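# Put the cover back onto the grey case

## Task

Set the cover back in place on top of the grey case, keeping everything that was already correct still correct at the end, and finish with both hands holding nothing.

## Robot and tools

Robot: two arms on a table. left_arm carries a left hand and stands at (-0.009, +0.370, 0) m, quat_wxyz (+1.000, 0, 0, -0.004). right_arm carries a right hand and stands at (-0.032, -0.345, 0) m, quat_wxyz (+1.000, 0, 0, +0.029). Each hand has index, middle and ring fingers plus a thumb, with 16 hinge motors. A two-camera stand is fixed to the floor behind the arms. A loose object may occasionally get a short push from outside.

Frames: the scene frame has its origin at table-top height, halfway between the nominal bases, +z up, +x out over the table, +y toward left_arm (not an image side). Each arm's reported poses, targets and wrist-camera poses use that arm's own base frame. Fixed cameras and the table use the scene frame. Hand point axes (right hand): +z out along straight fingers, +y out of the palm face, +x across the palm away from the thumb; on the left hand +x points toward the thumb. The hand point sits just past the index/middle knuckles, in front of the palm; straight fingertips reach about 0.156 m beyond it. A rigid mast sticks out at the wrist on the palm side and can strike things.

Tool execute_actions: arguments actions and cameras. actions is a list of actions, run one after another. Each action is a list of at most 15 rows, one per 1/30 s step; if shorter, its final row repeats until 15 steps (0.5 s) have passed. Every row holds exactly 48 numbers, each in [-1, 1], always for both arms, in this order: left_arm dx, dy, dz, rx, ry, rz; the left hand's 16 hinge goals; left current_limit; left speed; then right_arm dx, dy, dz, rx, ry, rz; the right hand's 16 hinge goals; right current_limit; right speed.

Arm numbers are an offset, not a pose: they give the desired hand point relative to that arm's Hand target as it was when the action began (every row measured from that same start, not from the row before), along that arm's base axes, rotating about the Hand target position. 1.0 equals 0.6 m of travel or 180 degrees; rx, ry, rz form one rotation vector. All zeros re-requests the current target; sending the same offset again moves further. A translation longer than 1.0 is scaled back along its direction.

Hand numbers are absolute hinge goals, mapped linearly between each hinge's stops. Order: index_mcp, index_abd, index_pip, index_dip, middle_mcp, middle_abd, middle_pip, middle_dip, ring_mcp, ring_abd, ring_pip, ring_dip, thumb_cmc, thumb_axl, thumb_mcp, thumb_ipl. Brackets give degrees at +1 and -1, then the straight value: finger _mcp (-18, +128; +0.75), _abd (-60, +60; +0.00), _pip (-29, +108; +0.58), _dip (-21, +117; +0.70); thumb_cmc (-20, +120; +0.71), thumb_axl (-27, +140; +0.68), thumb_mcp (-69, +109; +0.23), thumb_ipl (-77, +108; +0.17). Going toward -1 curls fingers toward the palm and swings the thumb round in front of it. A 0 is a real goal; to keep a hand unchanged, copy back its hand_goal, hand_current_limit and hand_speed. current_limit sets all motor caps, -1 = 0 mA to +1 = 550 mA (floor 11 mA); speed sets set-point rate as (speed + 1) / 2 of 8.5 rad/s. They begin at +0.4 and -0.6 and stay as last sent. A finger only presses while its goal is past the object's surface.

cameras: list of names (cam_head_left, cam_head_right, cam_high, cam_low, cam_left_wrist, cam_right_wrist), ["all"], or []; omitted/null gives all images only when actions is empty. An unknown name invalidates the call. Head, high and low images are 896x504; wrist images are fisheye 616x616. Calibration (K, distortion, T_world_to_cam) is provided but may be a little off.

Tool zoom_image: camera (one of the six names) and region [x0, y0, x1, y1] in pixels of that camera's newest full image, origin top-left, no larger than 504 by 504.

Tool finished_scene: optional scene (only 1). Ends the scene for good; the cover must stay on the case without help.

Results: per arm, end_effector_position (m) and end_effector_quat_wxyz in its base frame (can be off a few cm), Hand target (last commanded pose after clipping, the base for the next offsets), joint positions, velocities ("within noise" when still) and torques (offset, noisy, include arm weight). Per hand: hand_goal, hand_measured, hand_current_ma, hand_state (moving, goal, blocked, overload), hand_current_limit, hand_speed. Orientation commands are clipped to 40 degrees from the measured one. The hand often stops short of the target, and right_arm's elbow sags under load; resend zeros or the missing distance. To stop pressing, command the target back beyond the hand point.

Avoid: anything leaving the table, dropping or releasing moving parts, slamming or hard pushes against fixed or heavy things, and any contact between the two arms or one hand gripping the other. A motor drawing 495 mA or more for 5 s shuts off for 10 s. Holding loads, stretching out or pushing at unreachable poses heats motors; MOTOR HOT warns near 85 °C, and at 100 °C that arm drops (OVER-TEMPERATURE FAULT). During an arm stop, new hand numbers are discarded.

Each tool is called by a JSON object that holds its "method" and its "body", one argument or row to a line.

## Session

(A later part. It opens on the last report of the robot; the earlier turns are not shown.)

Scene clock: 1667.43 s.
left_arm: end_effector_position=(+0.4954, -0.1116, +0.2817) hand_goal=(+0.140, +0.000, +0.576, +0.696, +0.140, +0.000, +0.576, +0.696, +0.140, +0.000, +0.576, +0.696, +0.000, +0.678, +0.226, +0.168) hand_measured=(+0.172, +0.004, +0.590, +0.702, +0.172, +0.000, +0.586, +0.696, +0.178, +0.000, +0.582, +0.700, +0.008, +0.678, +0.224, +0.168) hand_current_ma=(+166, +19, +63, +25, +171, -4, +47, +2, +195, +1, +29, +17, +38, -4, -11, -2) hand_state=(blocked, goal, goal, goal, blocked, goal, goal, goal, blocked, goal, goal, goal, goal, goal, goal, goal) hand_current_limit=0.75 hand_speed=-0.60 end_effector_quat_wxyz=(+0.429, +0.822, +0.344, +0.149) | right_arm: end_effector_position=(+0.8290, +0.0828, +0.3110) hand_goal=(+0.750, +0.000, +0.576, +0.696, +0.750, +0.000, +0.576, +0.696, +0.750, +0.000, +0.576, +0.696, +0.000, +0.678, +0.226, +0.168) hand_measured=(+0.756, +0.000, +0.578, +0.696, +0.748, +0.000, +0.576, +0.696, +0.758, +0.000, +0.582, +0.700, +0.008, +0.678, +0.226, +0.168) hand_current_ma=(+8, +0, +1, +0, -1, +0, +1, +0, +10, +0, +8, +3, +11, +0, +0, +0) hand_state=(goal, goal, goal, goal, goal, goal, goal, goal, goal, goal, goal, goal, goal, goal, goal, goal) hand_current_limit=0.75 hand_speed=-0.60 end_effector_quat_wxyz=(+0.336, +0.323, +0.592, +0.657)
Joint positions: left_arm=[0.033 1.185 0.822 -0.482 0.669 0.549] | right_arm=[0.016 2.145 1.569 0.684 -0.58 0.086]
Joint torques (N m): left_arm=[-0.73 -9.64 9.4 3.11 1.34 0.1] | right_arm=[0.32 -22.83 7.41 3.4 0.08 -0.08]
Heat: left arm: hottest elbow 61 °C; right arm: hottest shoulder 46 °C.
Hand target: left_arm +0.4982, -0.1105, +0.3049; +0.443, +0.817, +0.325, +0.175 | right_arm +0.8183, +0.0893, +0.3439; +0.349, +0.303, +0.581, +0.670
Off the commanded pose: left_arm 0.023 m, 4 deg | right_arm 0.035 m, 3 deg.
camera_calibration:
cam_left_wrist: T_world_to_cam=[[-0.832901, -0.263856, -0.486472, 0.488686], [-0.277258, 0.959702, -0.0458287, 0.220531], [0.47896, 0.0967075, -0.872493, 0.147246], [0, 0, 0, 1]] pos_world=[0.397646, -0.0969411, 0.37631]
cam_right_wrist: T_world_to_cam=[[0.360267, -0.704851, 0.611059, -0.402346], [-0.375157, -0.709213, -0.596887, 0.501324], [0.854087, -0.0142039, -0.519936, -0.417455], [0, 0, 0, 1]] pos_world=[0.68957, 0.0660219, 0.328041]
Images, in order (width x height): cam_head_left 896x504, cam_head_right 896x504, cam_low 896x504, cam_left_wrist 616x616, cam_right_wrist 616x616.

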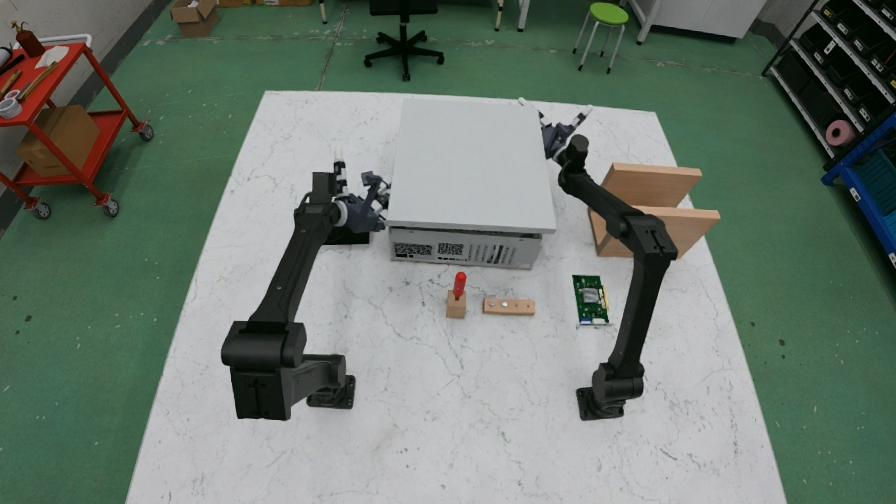

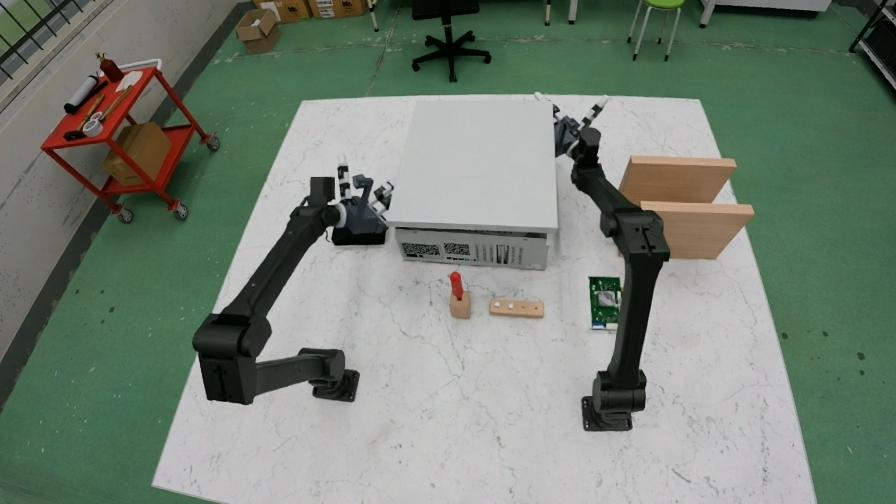

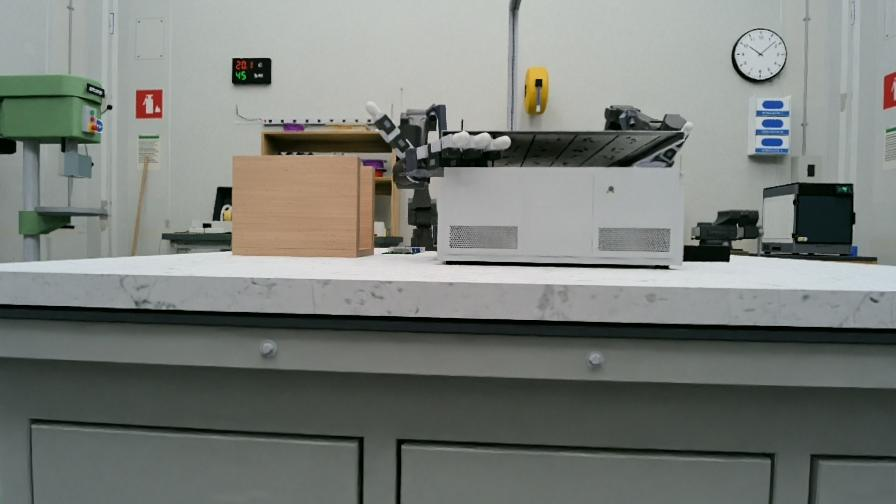

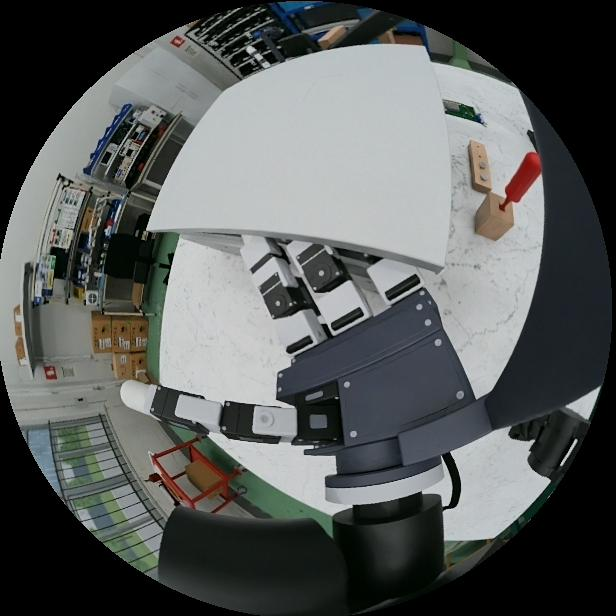

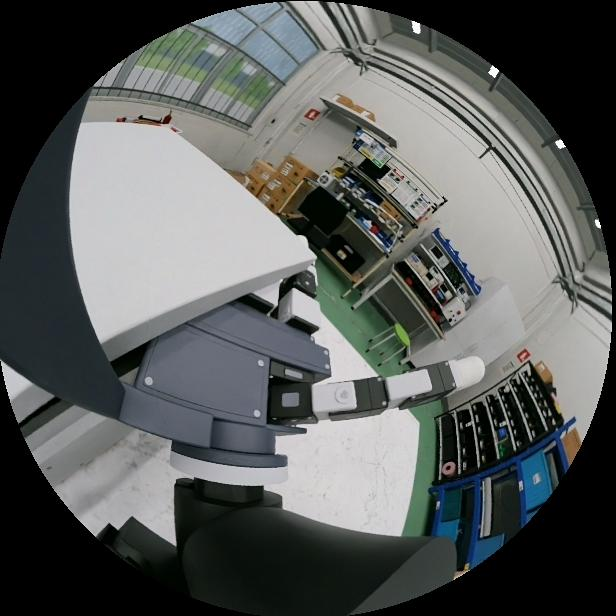

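{"method": "execute_actions", "body": {
  "actions": []
}}

Scene clock: 1693.53 s.
left_arm: end_effector_position=(+0.4954, -0.1116, +0.2817) hand_goal=(+0.140, +0.000, +0.576, +0.696, +0.140, +0.000, +0.576, +0.696, +0.140, +0.000, +0.576, +0.696, +0.000, +0.678, +0.226, +0.168) hand_measured=(+0.172, +0.004, +0.590, +0.702, +0.172, +0.000, +0.586, +0.696, +0.178, +0.000, +0.582, +0.700, +0.008, +0.678, +0.224, +0.168) hand_current_ma=(+166, +19, +63, +25, +171, -4, +47, +2, +195, +1, +29, +17, +38, -4, -11, -2) hand_state=(blocked, goal, goal, goal, blocked, goal, goal, goal, blocked, goal, goal, goal, goal, goal, goal, goal) hand_current_limit=0.75 hand_speed=-0.60 end_effector_quat_wxyz=(+0.429, +0.822, +0.344, +0.149) | right_arm: end_effector_position=(+0.8290, +0.0828, +0.3110) hand_goal=(+0.750, +0.000, +0.576, +0.696, +0.750, +0.000, +0.576, +0.696, +0.750, +0.000, +0.576, +0.696, +0.000, +0.678, +0.226, +0.168) hand_measured=(+0.756, +0.000, +0.578, +0.696, +0.748, +0.000, +0.576, +0.696, +0.758, +0.000, +0.582, +0.700, +0.008, +0.678, +0.226, +0.168) hand_current_ma=(+8, +0, +1, +0, -1, +0, +1, +0, +10, +0, +8, +3, +11, +0, +0, +0) hand_state=(goal, goal, goal, goal, goal, goal, goal, goal, goal, goal, goal, goal, goal, goal, goal, goal) hand_current_limit=0.75 hand_speed=-0.60 end_effector_quat_wxyz=(+0.336, +0.323, +0.592, +0.657)
Joint positions: left_arm=[0.033 1.185 0.822 -0.482 0.669 0.549] | right_arm=[0.016 2.145 1.569 0.684 -0.58 0.086]
Joint velocities: within noise
Joint torques (N m): left_arm=[-0.73 -9.7 9.4 3.1 1.34 0.09] | right_arm=[0.56 -23.53 7.41 3.29 0.05 -0.05]
Heat: left arm: hottest elbow 60 °C; right arm: hottest shoulder 46 °C.
Hand target: left_arm +0.4982, -0.1105, +0.3049; +0.443, +0.817, +0.325, +0.175 | right_arm +0.8183, +0.0893, +0.3439; +0.349, +0.303, +0.581, +0.670
Off the commanded pose: left_arm 0.023 m, 4 deg | right_arm 0.035 m, 3 deg.
camera_calibration:
cam_left_wrist: T_world_to_cam=[[-0.832901, -0.263856, -0.486472, 0.488686], [-0.277258, 0.959702, -0.0458287, 0.220531], [0.47896, 0.0967075, -0.872493, 0.147246], [0, 0, 0, 1]] pos_world=[0.397646, -0.0969411, 0.37631]
cam_right_wrist: T_world_to_cam=[[0.360267, -0.704851, 0.611059, -0.402346], [-0.375157, -0.709213, -0.596887, 0.501324], [0.854087, -0.0142039, -0.519936, -0.417455], [0, 0, 0, 1]] pos_world=[0.68957, 0.0660219, 0.328041]

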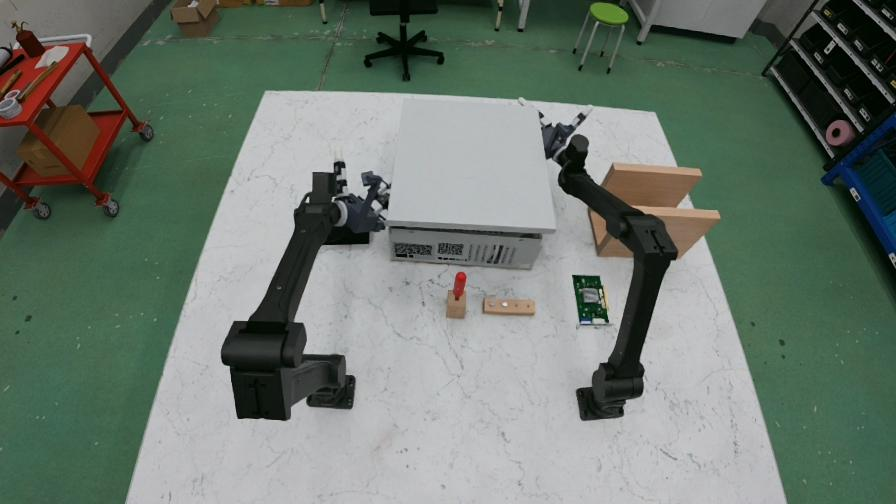

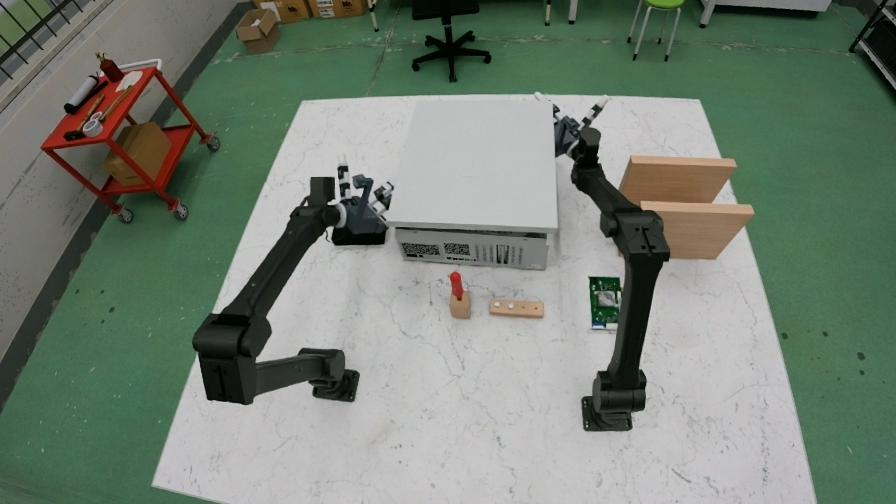

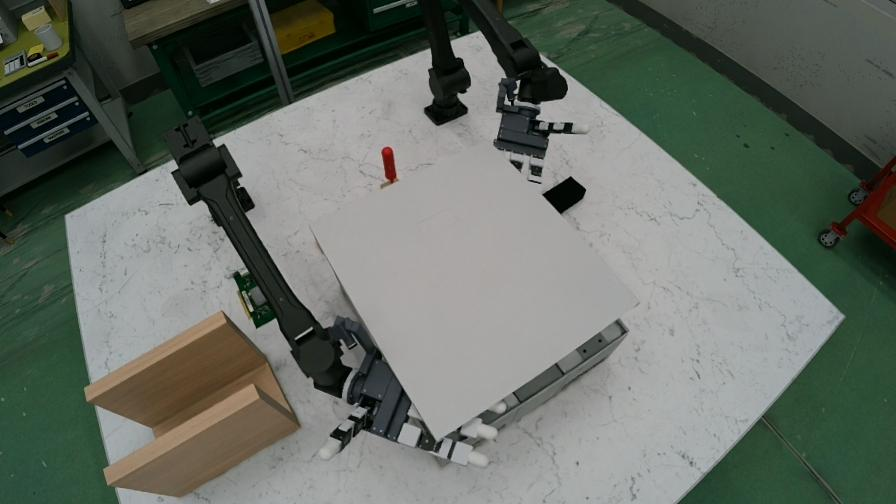

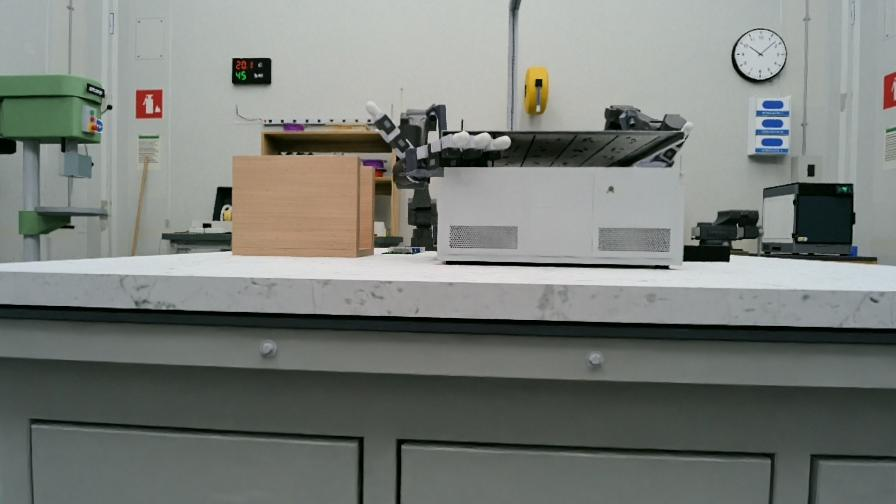

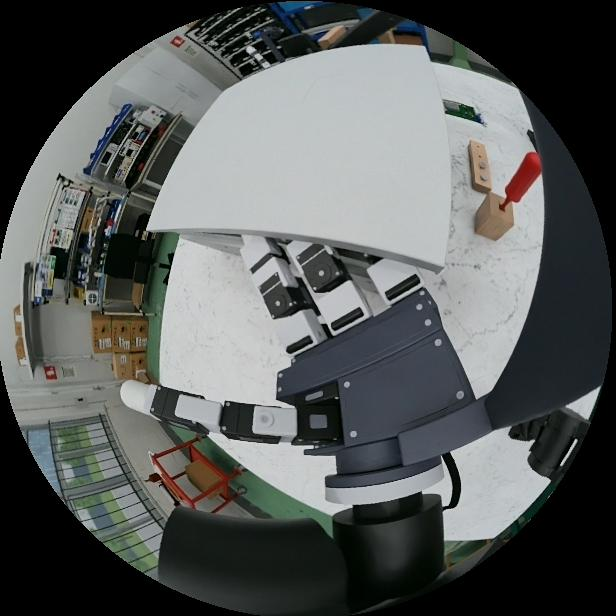

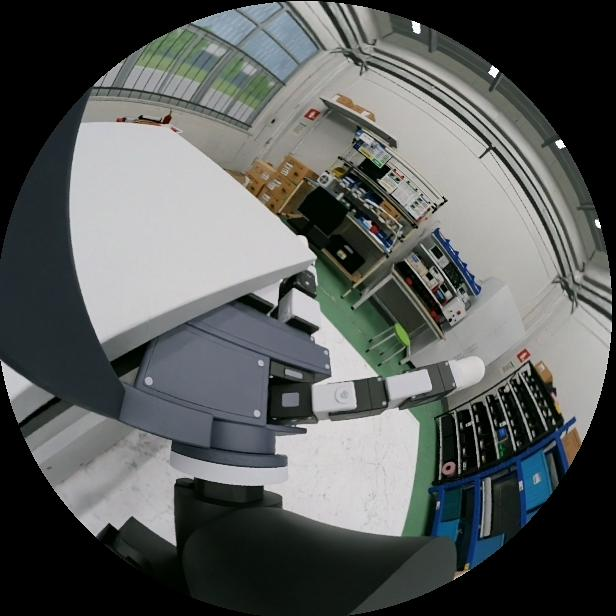

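{"method": "zoom_image", "body": {
  "camera": "cam_head_right",
  "region": [370, 80, 620, 290]
}}

{"method": "zoom_image", "body": {
  "camera": "cam_head_left",
  "region": [370, 80, 620, 290]
}}

{"method": "zoom_image", "body": {
  "camera": "cam_low",
  "region": [360, 80, 720, 280]
}}

Scaled by 2.016.

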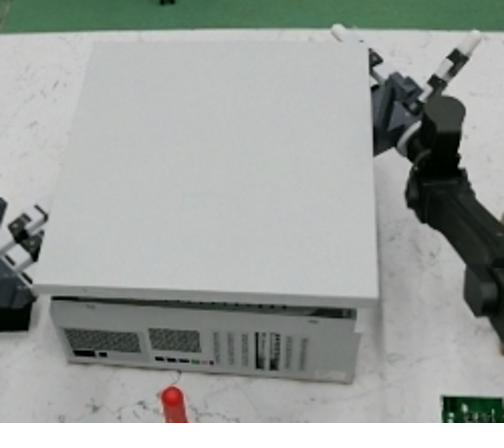

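Scaled by 2.016.

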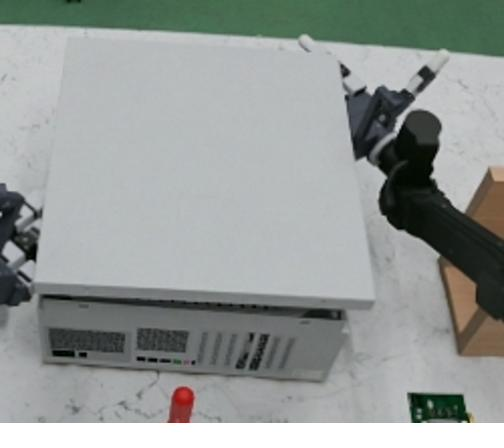

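Scaled by 1.400.

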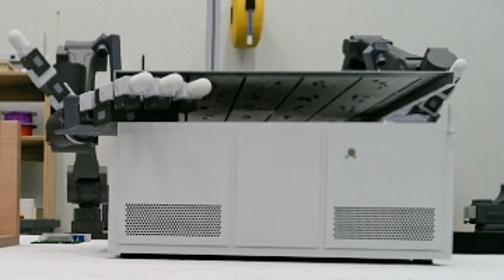

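{"method": "execute_actions", "body": {
  "actions": [
    [[0.0265,0.0135,0,0,0,-0.0111,0.14,0,0.576,0.696,0.14,0,0.576,0.696,0.14,0,0.576,0.696,0,0.678,0.226,0.168,0.75,-0.6,-0.0278,-0.0201,0,0,0,-0.0111,0.75,0,0.576,0.696,0.75,0,0.576,0.696,0.75,0,0.576,0.696,0,0.678,0.226,0.168,0.75,-0.6]]
  ],
  "cameras": ["cam_head_left","cam_head_right"]
}}

{"method": "zoom_image", "body": {
  "camera": "cam_head_right",
  "region": [370, 180, 580, 290]
}}

{"method": "zoom_image", "body": {
  "camera": "cam_head_left",
  "region": [370, 180, 580, 290]
}}

Scene clock: 1732.30 s.
left_arm: end_effector_position=(+0.4968, -0.1055, +0.2729) hand_goal=(+0.140, +0.000, +0.576, +0.696, +0.140, +0.000, +0.576, +0.696, +0.140, +0.000, +0.576, +0.696, +0.000, +0.678, +0.226, +0.168) hand_measured=(+0.170, +0.000, +0.588, +0.700, +0.164, +0.000, +0.584, +0.696, +0.156, +0.000, +0.578, +0.700, +0.008, +0.678, +0.224, +0.168) hand_current_ma=(+158, +3, +57, +23, +129, -4, +40, +2, +83, +2, +10, +17, +38, -4, -11, -2) hand_state=(blocked, goal, goal, goal, blocked, goal, goal, goal, goal, goal, goal, goal, goal, goal, goal, goal) hand_current_limit=0.75 hand_speed=-0.60 end_effector_quat_wxyz=(+0.442, +0.822, +0.334, +0.135) | right_arm: end_effector_position=(+0.8133, +0.0786, +0.3095) hand_goal=(+0.750, +0.000, +0.576, +0.696, +0.750, +0.000, +0.576, +0.696, +0.750, +0.000, +0.576, +0.696, +0.000, +0.678, +0.226, +0.168) hand_measured=(+0.758, +0.000, +0.578, +0.696, +0.744, +0.000, +0.578, +0.696, +0.758, +0.000, +0.582, +0.700, +0.008, +0.678, +0.226, +0.168) hand_current_ma=(+10, +0, +1, +0, -6, +0, +1, +0, +10, +0, +7, +3, +11, +0, +0, +0) hand_state=(goal, goal, goal, goal, goal, goal, goal, goal, goal, goal, goal, goal, goal, goal, goal, goal) hand_current_limit=0.75 hand_speed=-0.60 end_effector_quat_wxyz=(+0.344, +0.331, +0.588, +0.654)
Joint positions: left_arm=[0.065 1.219 0.822 -0.482 0.732 0.591] | right_arm=[0.016 2.109 1.499 0.718 -0.555 0.085]
Joint torques (N m): left_arm=[-0.67 -7.77 12.83 1.57 0.8 0.34] | right_arm=[0.15 -23.06 6.97 3.14 0.04 -0.11]
Heat: left arm: hottest elbow 59 °C; right arm: hottest shoulder 47 °C.
Hand target: left_arm +0.5141, -0.1022, +0.3048; +0.446, +0.822, +0.311, +0.168 | right_arm +0.8016, +0.0773, +0.3439; +0.360, +0.313, +0.576, +0.664
Off the commanded pose: left_arm 0.037 m, 5 deg | right_arm 0.036 m, 3 deg.
Images, in order (width x height): cam_head_left 896x504, cam_head_right 896x504.

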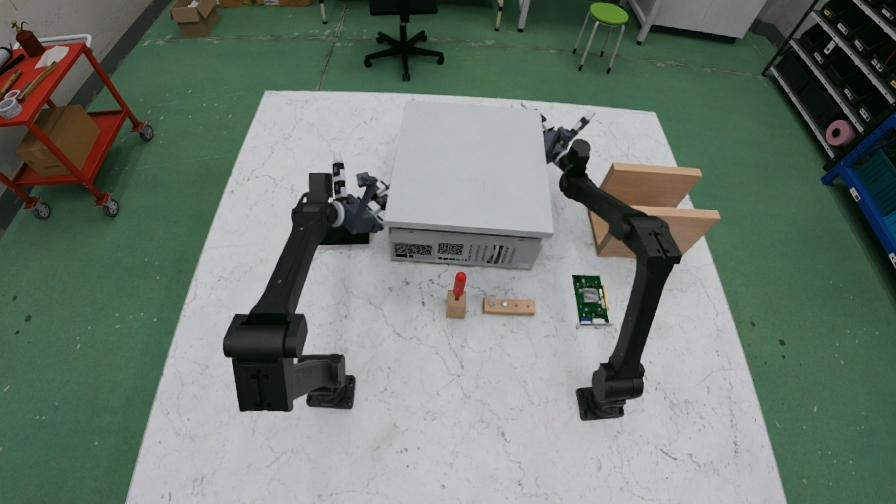

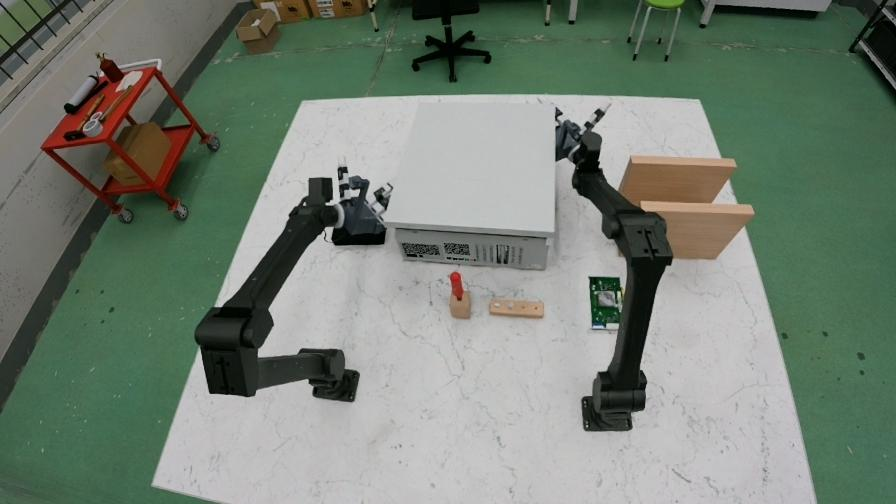

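Scaled by 2.400.

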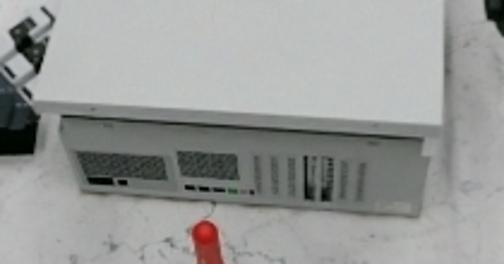

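Scaled by 2.400.

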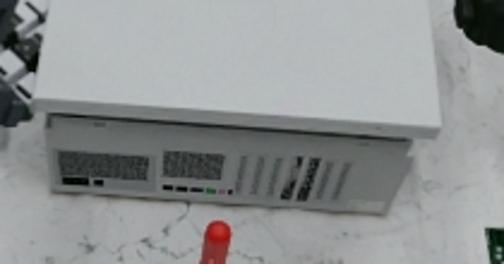

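{"method": "execute_actions", "body": {
  "actions": [
    [[0.022,0,0,0,0,0,0.14,0,0.576,0.696,0.14,0,0.576,0.696,0.14,0,0.576,0.696,0,0.678,0.226,0.168,0.75,-0.6,0.031,-0.0017,0,0,0,0,0.75,0,0.576,0.696,0.75,0,0.576,0.696,0.75,0,0.576,0.696,0,0.678,0.226,0.168,0.75,-0.6]]
  ],
  "cameras": ["cam_head_left","cam_head_right"]
}}

{"method": "zoom_image", "body": {
  "camera": "cam_head_right",
  "region": [370, 180, 580, 290]
}}

{"method": "zoom_image", "body": {
  "camera": "cam_head_left",
  "region": [370, 180, 580, 290]
}}

Scene clock: 1771.33 s.
left_arm: end_effector_position=(+0.5064, -0.1043, +0.2723) hand_goal=(+0.140, +0.000, +0.576, +0.696, +0.140, +0.000, +0.576, +0.696, +0.140, +0.000, +0.576, +0.696, +0.000, +0.678, +0.226, +0.168) hand_measured=(+0.170, +0.000, +0.588, +0.700, +0.164, +0.000, +0.584, +0.696, +0.156, +0.000, +0.578, +0.700, +0.008, +0.678, +0.224, +0.168) hand_current_ma=(+158, +3, +57, +23, +129, -4, +40, +2, +86, +2, +9, +17, +38, -4, -11, -2) hand_state=(blocked, goal, goal, goal, blocked, goal, goal, goal, goal, goal, goal, goal, goal, goal, goal, goal) hand_current_limit=0.75 hand_speed=-0.60 end_effector_quat_wxyz=(+0.442, +0.822, +0.333, +0.133) | right_arm: end_effector_position=(+0.8133, +0.0786, +0.3095) hand_goal=(+0.750, +0.000, +0.576, +0.696, +0.750, +0.000, +0.576, +0.696, +0.750, +0.000, +0.576, +0.696, +0.000, +0.678, +0.226, +0.168) hand_measured=(+0.758, +0.000, +0.578, +0.696, +0.744, +0.000, +0.578, +0.696, +0.758, +0.000, +0.582, +0.700, +0.008, +0.678, +0.226, +0.168) hand_current_ma=(+10, +0, +1, +0, -6, +0, +1, +0, +10, +0, +7, +3, +11, +0, +0, +0) hand_state=(goal, goal, goal, goal, goal, goal, goal, goal, goal, goal, goal, goal, goal, goal, goal, goal) hand_current_limit=0.75 hand_speed=-0.60 end_effector_quat_wxyz=(+0.344, +0.331, +0.588, +0.654)
Joint positions: left_arm=[0.067 1.248 0.846 -0.482 0.735 0.594] | right_arm=[0.016 2.109 1.499 0.718 -0.555 0.085]
Joint torques (N m): left_arm=[-0.97 -7.71 13.18 1.85 0.63 0.25] | right_arm=[0.09 -20.13 11.4 2.13 -0.02 -0.09]
Heat: left arm: hottest elbow 66 °C; right arm: hottest shoulder 49 °C.
Hand target: left_arm +0.5274, -0.1022, +0.3048; +0.446, +0.822, +0.311, +0.168 | right_arm +0.8203, +0.0763, +0.3439; +0.360, +0.313, +0.576, +0.664
Off the commanded pose: left_arm 0.039 m, 5 deg | right_arm 0.035 m, 3 deg.
Images, in order (width x height): cam_head_left 896x504, cam_head_right 896x504.

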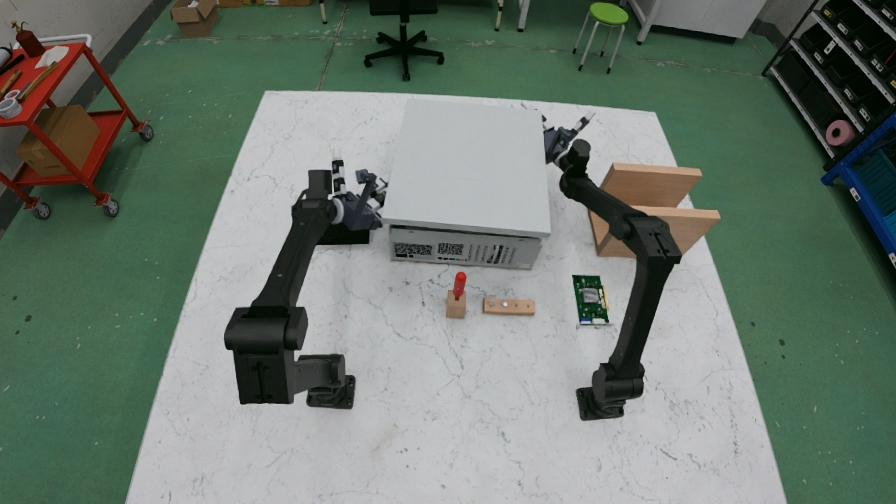

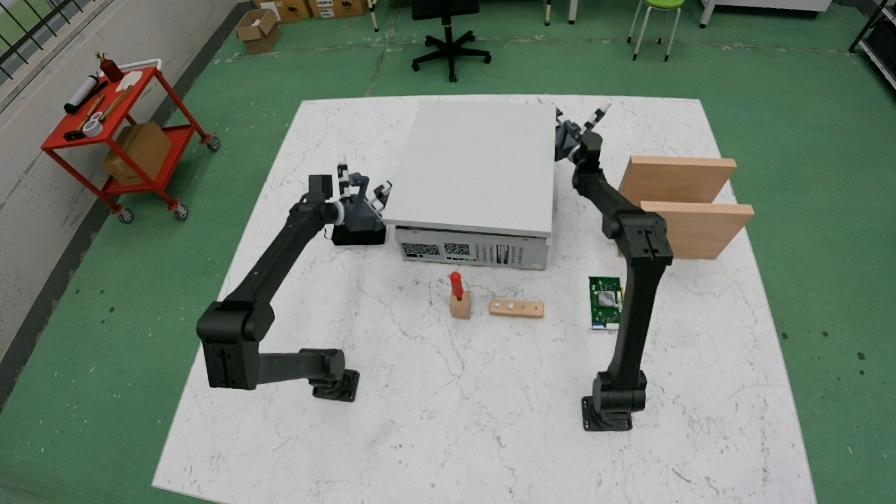

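Scaled by 2.400.

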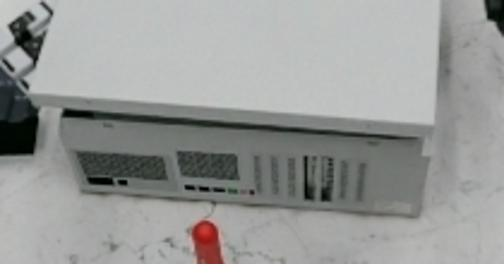

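Scaled by 2.400.

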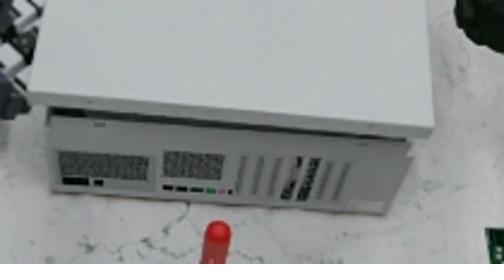

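{"method": "execute_actions", "body": {
  "actions": [
    [[0,0,0,0,0,0,0.14,0,0.576,0.696,0.14,0,0.576,0.696,0.14,0,0.576,0.696,0,0.678,0.226,0.168,0.75,-0.6,0.042,-0.0024,0.012,0,0,0,0.75,0,0.576,0.696,0.75,0,0.576,0.696,0.75,0,0.576,0.696,0,0.678,0.226,0.168,0.75,-0.6]]
  ],
  "cameras": ["cam_head_left","cam_head_right"]
}}

{"method": "zoom_image", "body": {
  "camera": "cam_head_right",
  "region": [370, 180, 580, 290]
}}

{"method": "zoom_image", "body": {
  "camera": "cam_head_left",
  "region": [370, 180, 580, 290]
}}

Scene clock: 1785.50 s.
left_arm: end_effector_position=(+0.5075, -0.1043, +0.2726) hand_goal=(+0.140, +0.000, +0.576, +0.696, +0.140, +0.000, +0.576, +0.696, +0.140, +0.000, +0.576, +0.696, +0.000, +0.678, +0.226, +0.168) hand_measured=(+0.170, +0.002, +0.588, +0.700, +0.164, +0.000, +0.584, +0.696, +0.158, +0.000, +0.578, +0.700, +0.008, +0.678, +0.224, +0.168) hand_current_ma=(+158, +8, +57, +23, +129, -4, +40, +2, +97, +2, +9, +17, +38, -4, -11, -2) hand_state=(blocked, goal, goal, goal, blocked, goal, goal, goal, goal, goal, goal, goal, goal, goal, goal, goal) hand_current_limit=0.75 hand_speed=-0.60 end_effector_quat_wxyz=(+0.442, +0.822, +0.333, +0.134) | right_arm: end_effector_position=(+0.8319, +0.0807, +0.3116) hand_goal=(+0.750, +0.000, +0.576, +0.696, +0.750, +0.000, +0.576, +0.696, +0.750, +0.000, +0.576, +0.696, +0.000, +0.678, +0.226, +0.168) hand_measured=(+0.758, +0.000, +0.578, +0.696, +0.754, +0.000, +0.578, +0.696, +0.758, +0.000, +0.582, +0.700, +0.008, +0.678, +0.226, +0.168) hand_current_ma=(+10, +0, +1, +0, +5, +0, +1, +0, +10, +0, +7, +3, +11, +0, +0, +0) hand_state=(goal, goal, goal, goal, goal, goal, goal, goal, goal, goal, goal, goal, goal, goal, goal, goal) hand_current_limit=0.75 hand_speed=-0.60 end_effector_quat_wxyz=(+0.341, +0.330, +0.591, +0.653)
Joint positions: left_arm=[0.067 1.251 0.849 -0.482 0.735 0.594] | right_arm=[0.017 2.144 1.573 0.67 -0.561 0.082]
Joint torques (N m): left_arm=[-0.97 -7.88 13.03 1.87 0.63 0.26] | right_arm=[-0.44 -20.6 13.16 1.91 0.11 -0.08]
Heat: left arm: hottest elbow 68 °C; right arm: hottest shoulder 48 °C.
Hand target: left_arm +0.5274, -0.1022, +0.3048; +0.446, +0.822, +0.311, +0.168 | right_arm +0.8454, +0.0749, +0.3511; +0.360, +0.313, +0.576, +0.664
Off the commanded pose: left_arm 0.038 m, 5 deg | right_arm 0.042 m, 4 deg.
Images, in order (width x height): cam_head_left 896x504, cam_head_right 896x504.

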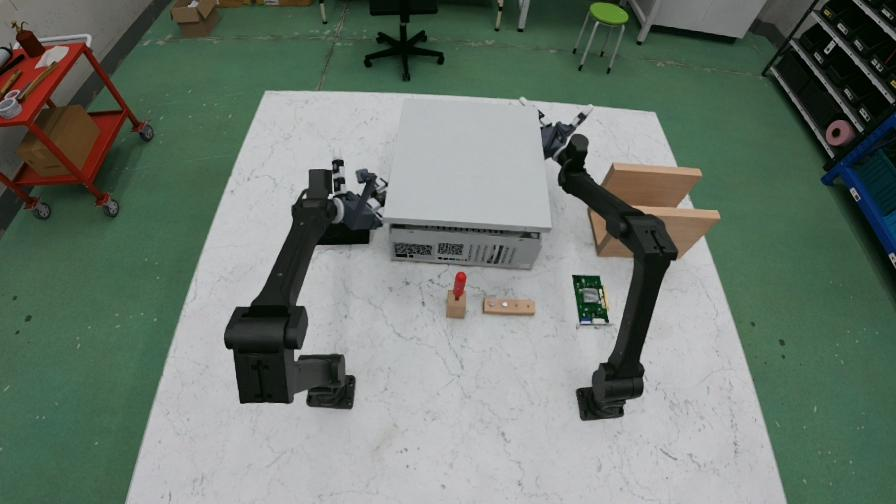

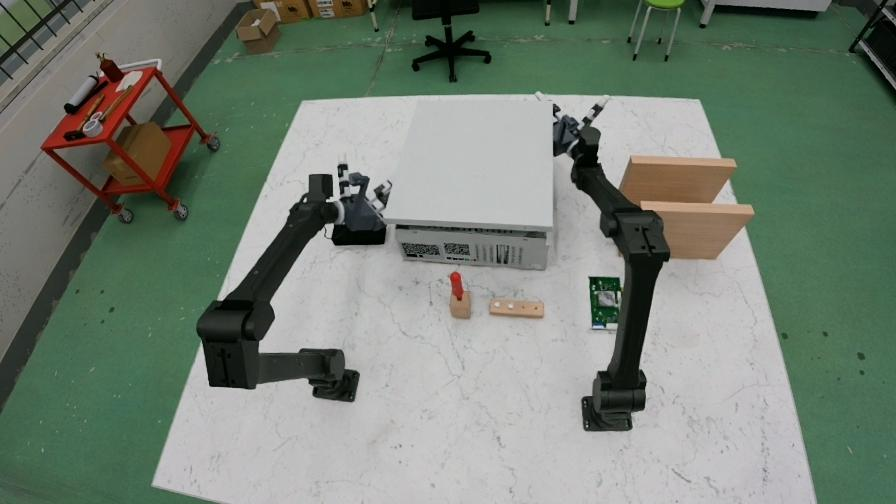

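Scaled by 2.400.

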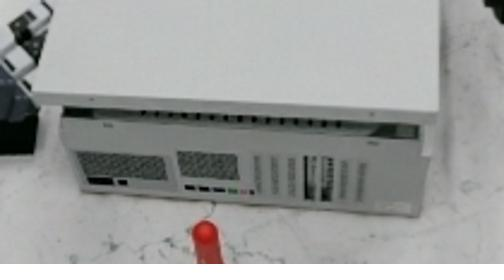

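Scaled by 2.400.

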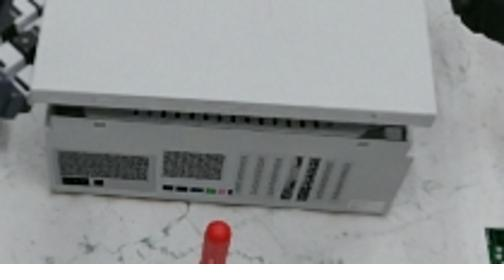

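{"method": "execute_actions", "body": {
  "actions": [
    [[0.008,-0.025,-0.03,0,0,0,0.14,0,0.576,0.696,0.14,0,0.576,0.696,0.14,0,0.576,0.696,0,0.678,0.226,0.168,0.75,-0.6,0.0,-0.025,0.005,0,0,0,0.75,0,0.576,0.696,0.75,0,0.576,0.696,0.75,0,0.576,0.696,0,0.678,0.226,0.168,0.75,-0.6]]
  ],
  "cameras": ["cam_head_left","cam_head_right","cam_low"]
}}

{"method": "zoom_image", "body": {
  "camera": "cam_head_right",
  "region": [370, 180, 580, 290]
}}

{"method": "zoom_image", "body": {
  "camera": "cam_head_left",
  "region": [370, 180, 580, 290]
}}

{"method": "zoom_image", "body": {
  "camera": "cam_low",
  "region": [360, 80, 720, 280]
}}

Scene clock: 1821.27 s.
left_arm: end_effector_position=(+0.5162, -0.1096, +0.2758) hand_goal=(+0.140, +0.000, +0.576, +0.696, +0.140, +0.000, +0.576, +0.696, +0.140, +0.000, +0.576, +0.696, +0.000, +0.678, +0.226, +0.168) hand_measured=(+0.170, +0.000, +0.588, +0.700, +0.164, +0.000, +0.584, +0.696, +0.154, +0.000, +0.578, +0.700, +0.008, +0.678, +0.224, +0.168) hand_current_ma=(+158, -2, +59, +23, +129, -4, +40, +2, +72, +2, +9, +17, +38, -4, -11, -2) hand_state=(blocked, goal, goal, goal, blocked, goal, goal, goal, goal, goal, goal, goal, goal, goal, goal, goal) hand_current_limit=0.75 hand_speed=-0.60 end_effector_quat_wxyz=(+0.446, +0.820, +0.325, +0.153) | right_arm: end_effector_position=(+0.8327, +0.0741, +0.3112) hand_goal=(+0.750, +0.000, +0.576, +0.696, +0.750, +0.000, +0.576, +0.696, +0.750, +0.000, +0.576, +0.696, +0.000, +0.678, +0.226, +0.168) hand_measured=(+0.758, +0.000, +0.578, +0.696, +0.754, +0.000, +0.578, +0.696, +0.758, +0.000, +0.582, +0.700, +0.008, +0.678, +0.226, +0.168) hand_current_ma=(+10, +0, +1, +0, +5, +0, +1, +0, +10, +0, +7, +3, +11, +0, +0, +0) hand_state=(goal, goal, goal, goal, goal, goal, goal, goal, goal, goal, goal, goal, goal, goal, goal, goal) hand_current_limit=0.75 hand_speed=-0.60 end_effector_quat_wxyz=(+0.338, +0.329, +0.593, +0.653)
Joint positions: left_arm=[0.05 1.267 0.849 -0.413 0.718 0.576] | right_arm=[0.005 2.145 1.577 0.665 -0.579 0.081]
Joint torques (N m): left_arm=[-2.61 -6.59 11.26 2.55 0.22 0.05] | right_arm=[-1.2 -20.54 13.03 1.91 -0.07 -0.01]
Heat: left arm: hottest elbow 65 °C; right arm: hottest elbow 51 °C.
Hand target: left_arm +0.5322, -0.1173, +0.2870; +0.446, +0.822, +0.310, +0.168 | right_arm +0.8454, +0.0601, +0.3541; +0.360, +0.313, +0.576, +0.664
Off the commanded pose: left_arm 0.021 m, 2 deg | right_arm 0.047 m, 4 deg.
Images, in order (width x height): cam_head_left 896x504, cam_head_right 896x504, cam_low 896x504.

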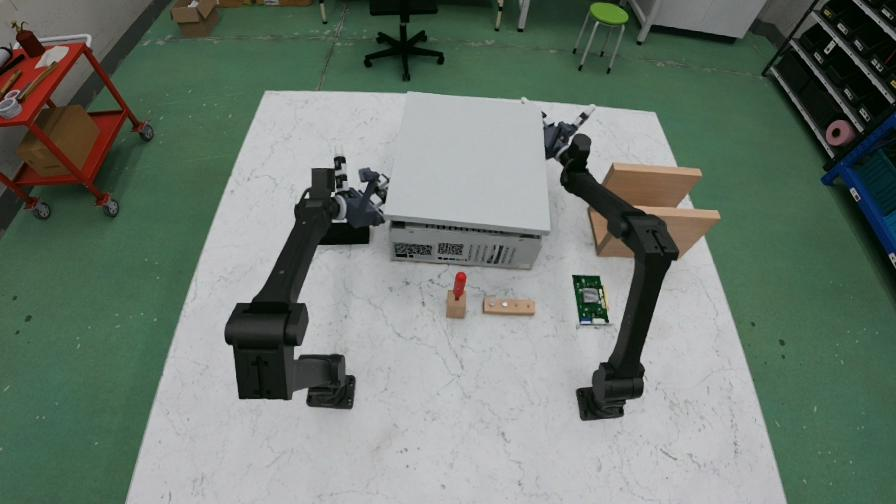

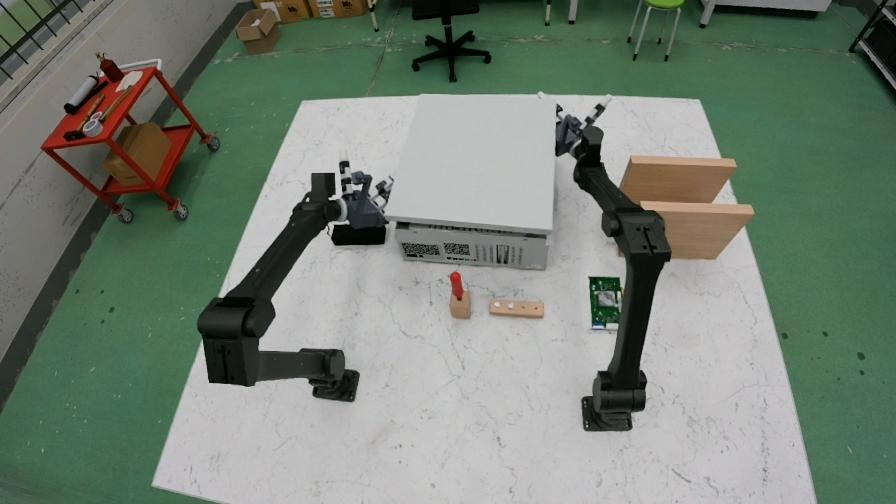

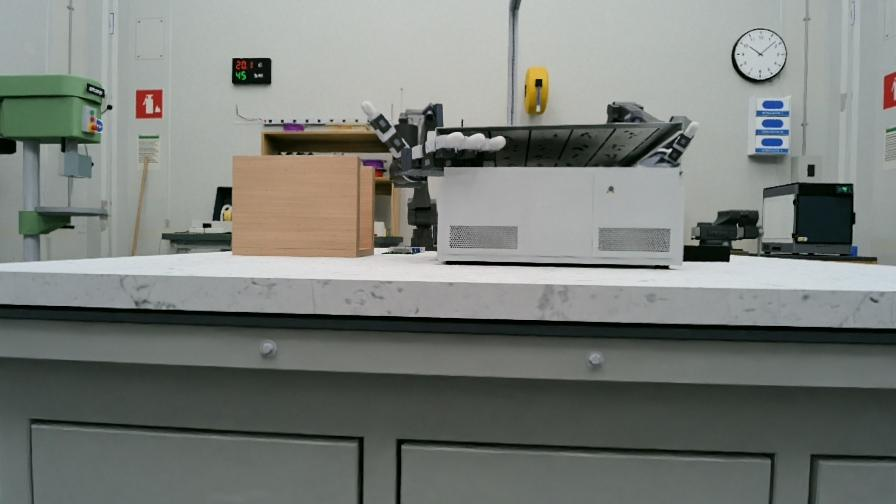

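Scaled by 2.400.

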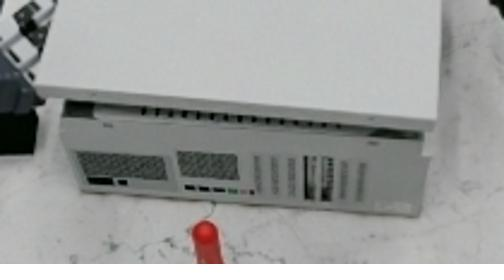

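Scaled by 2.400.

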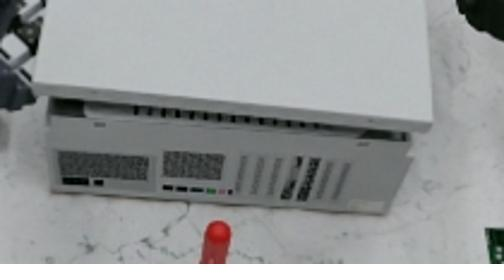

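Scaled by 1.400.

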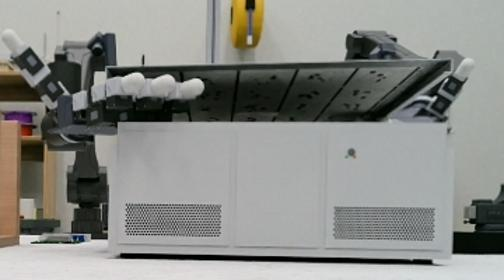

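{"method": "zoom_image", "body": {
  "camera": "cam_head_right",
  "region": [390, 70, 640, 180]
}}

{"method": "zoom_image", "body": {
  "camera": "cam_head_left",
  "region": [380, 70, 630, 180]
}}

Scaled by 2.016.

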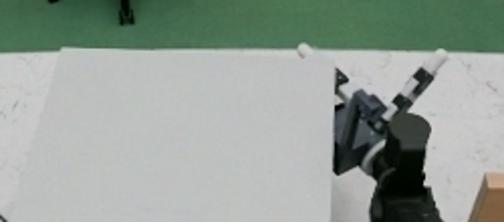

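Scaled by 2.016.

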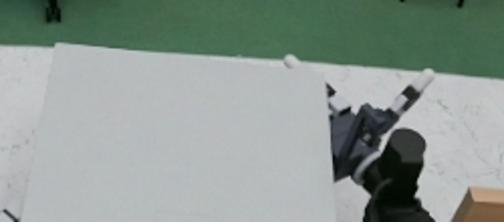

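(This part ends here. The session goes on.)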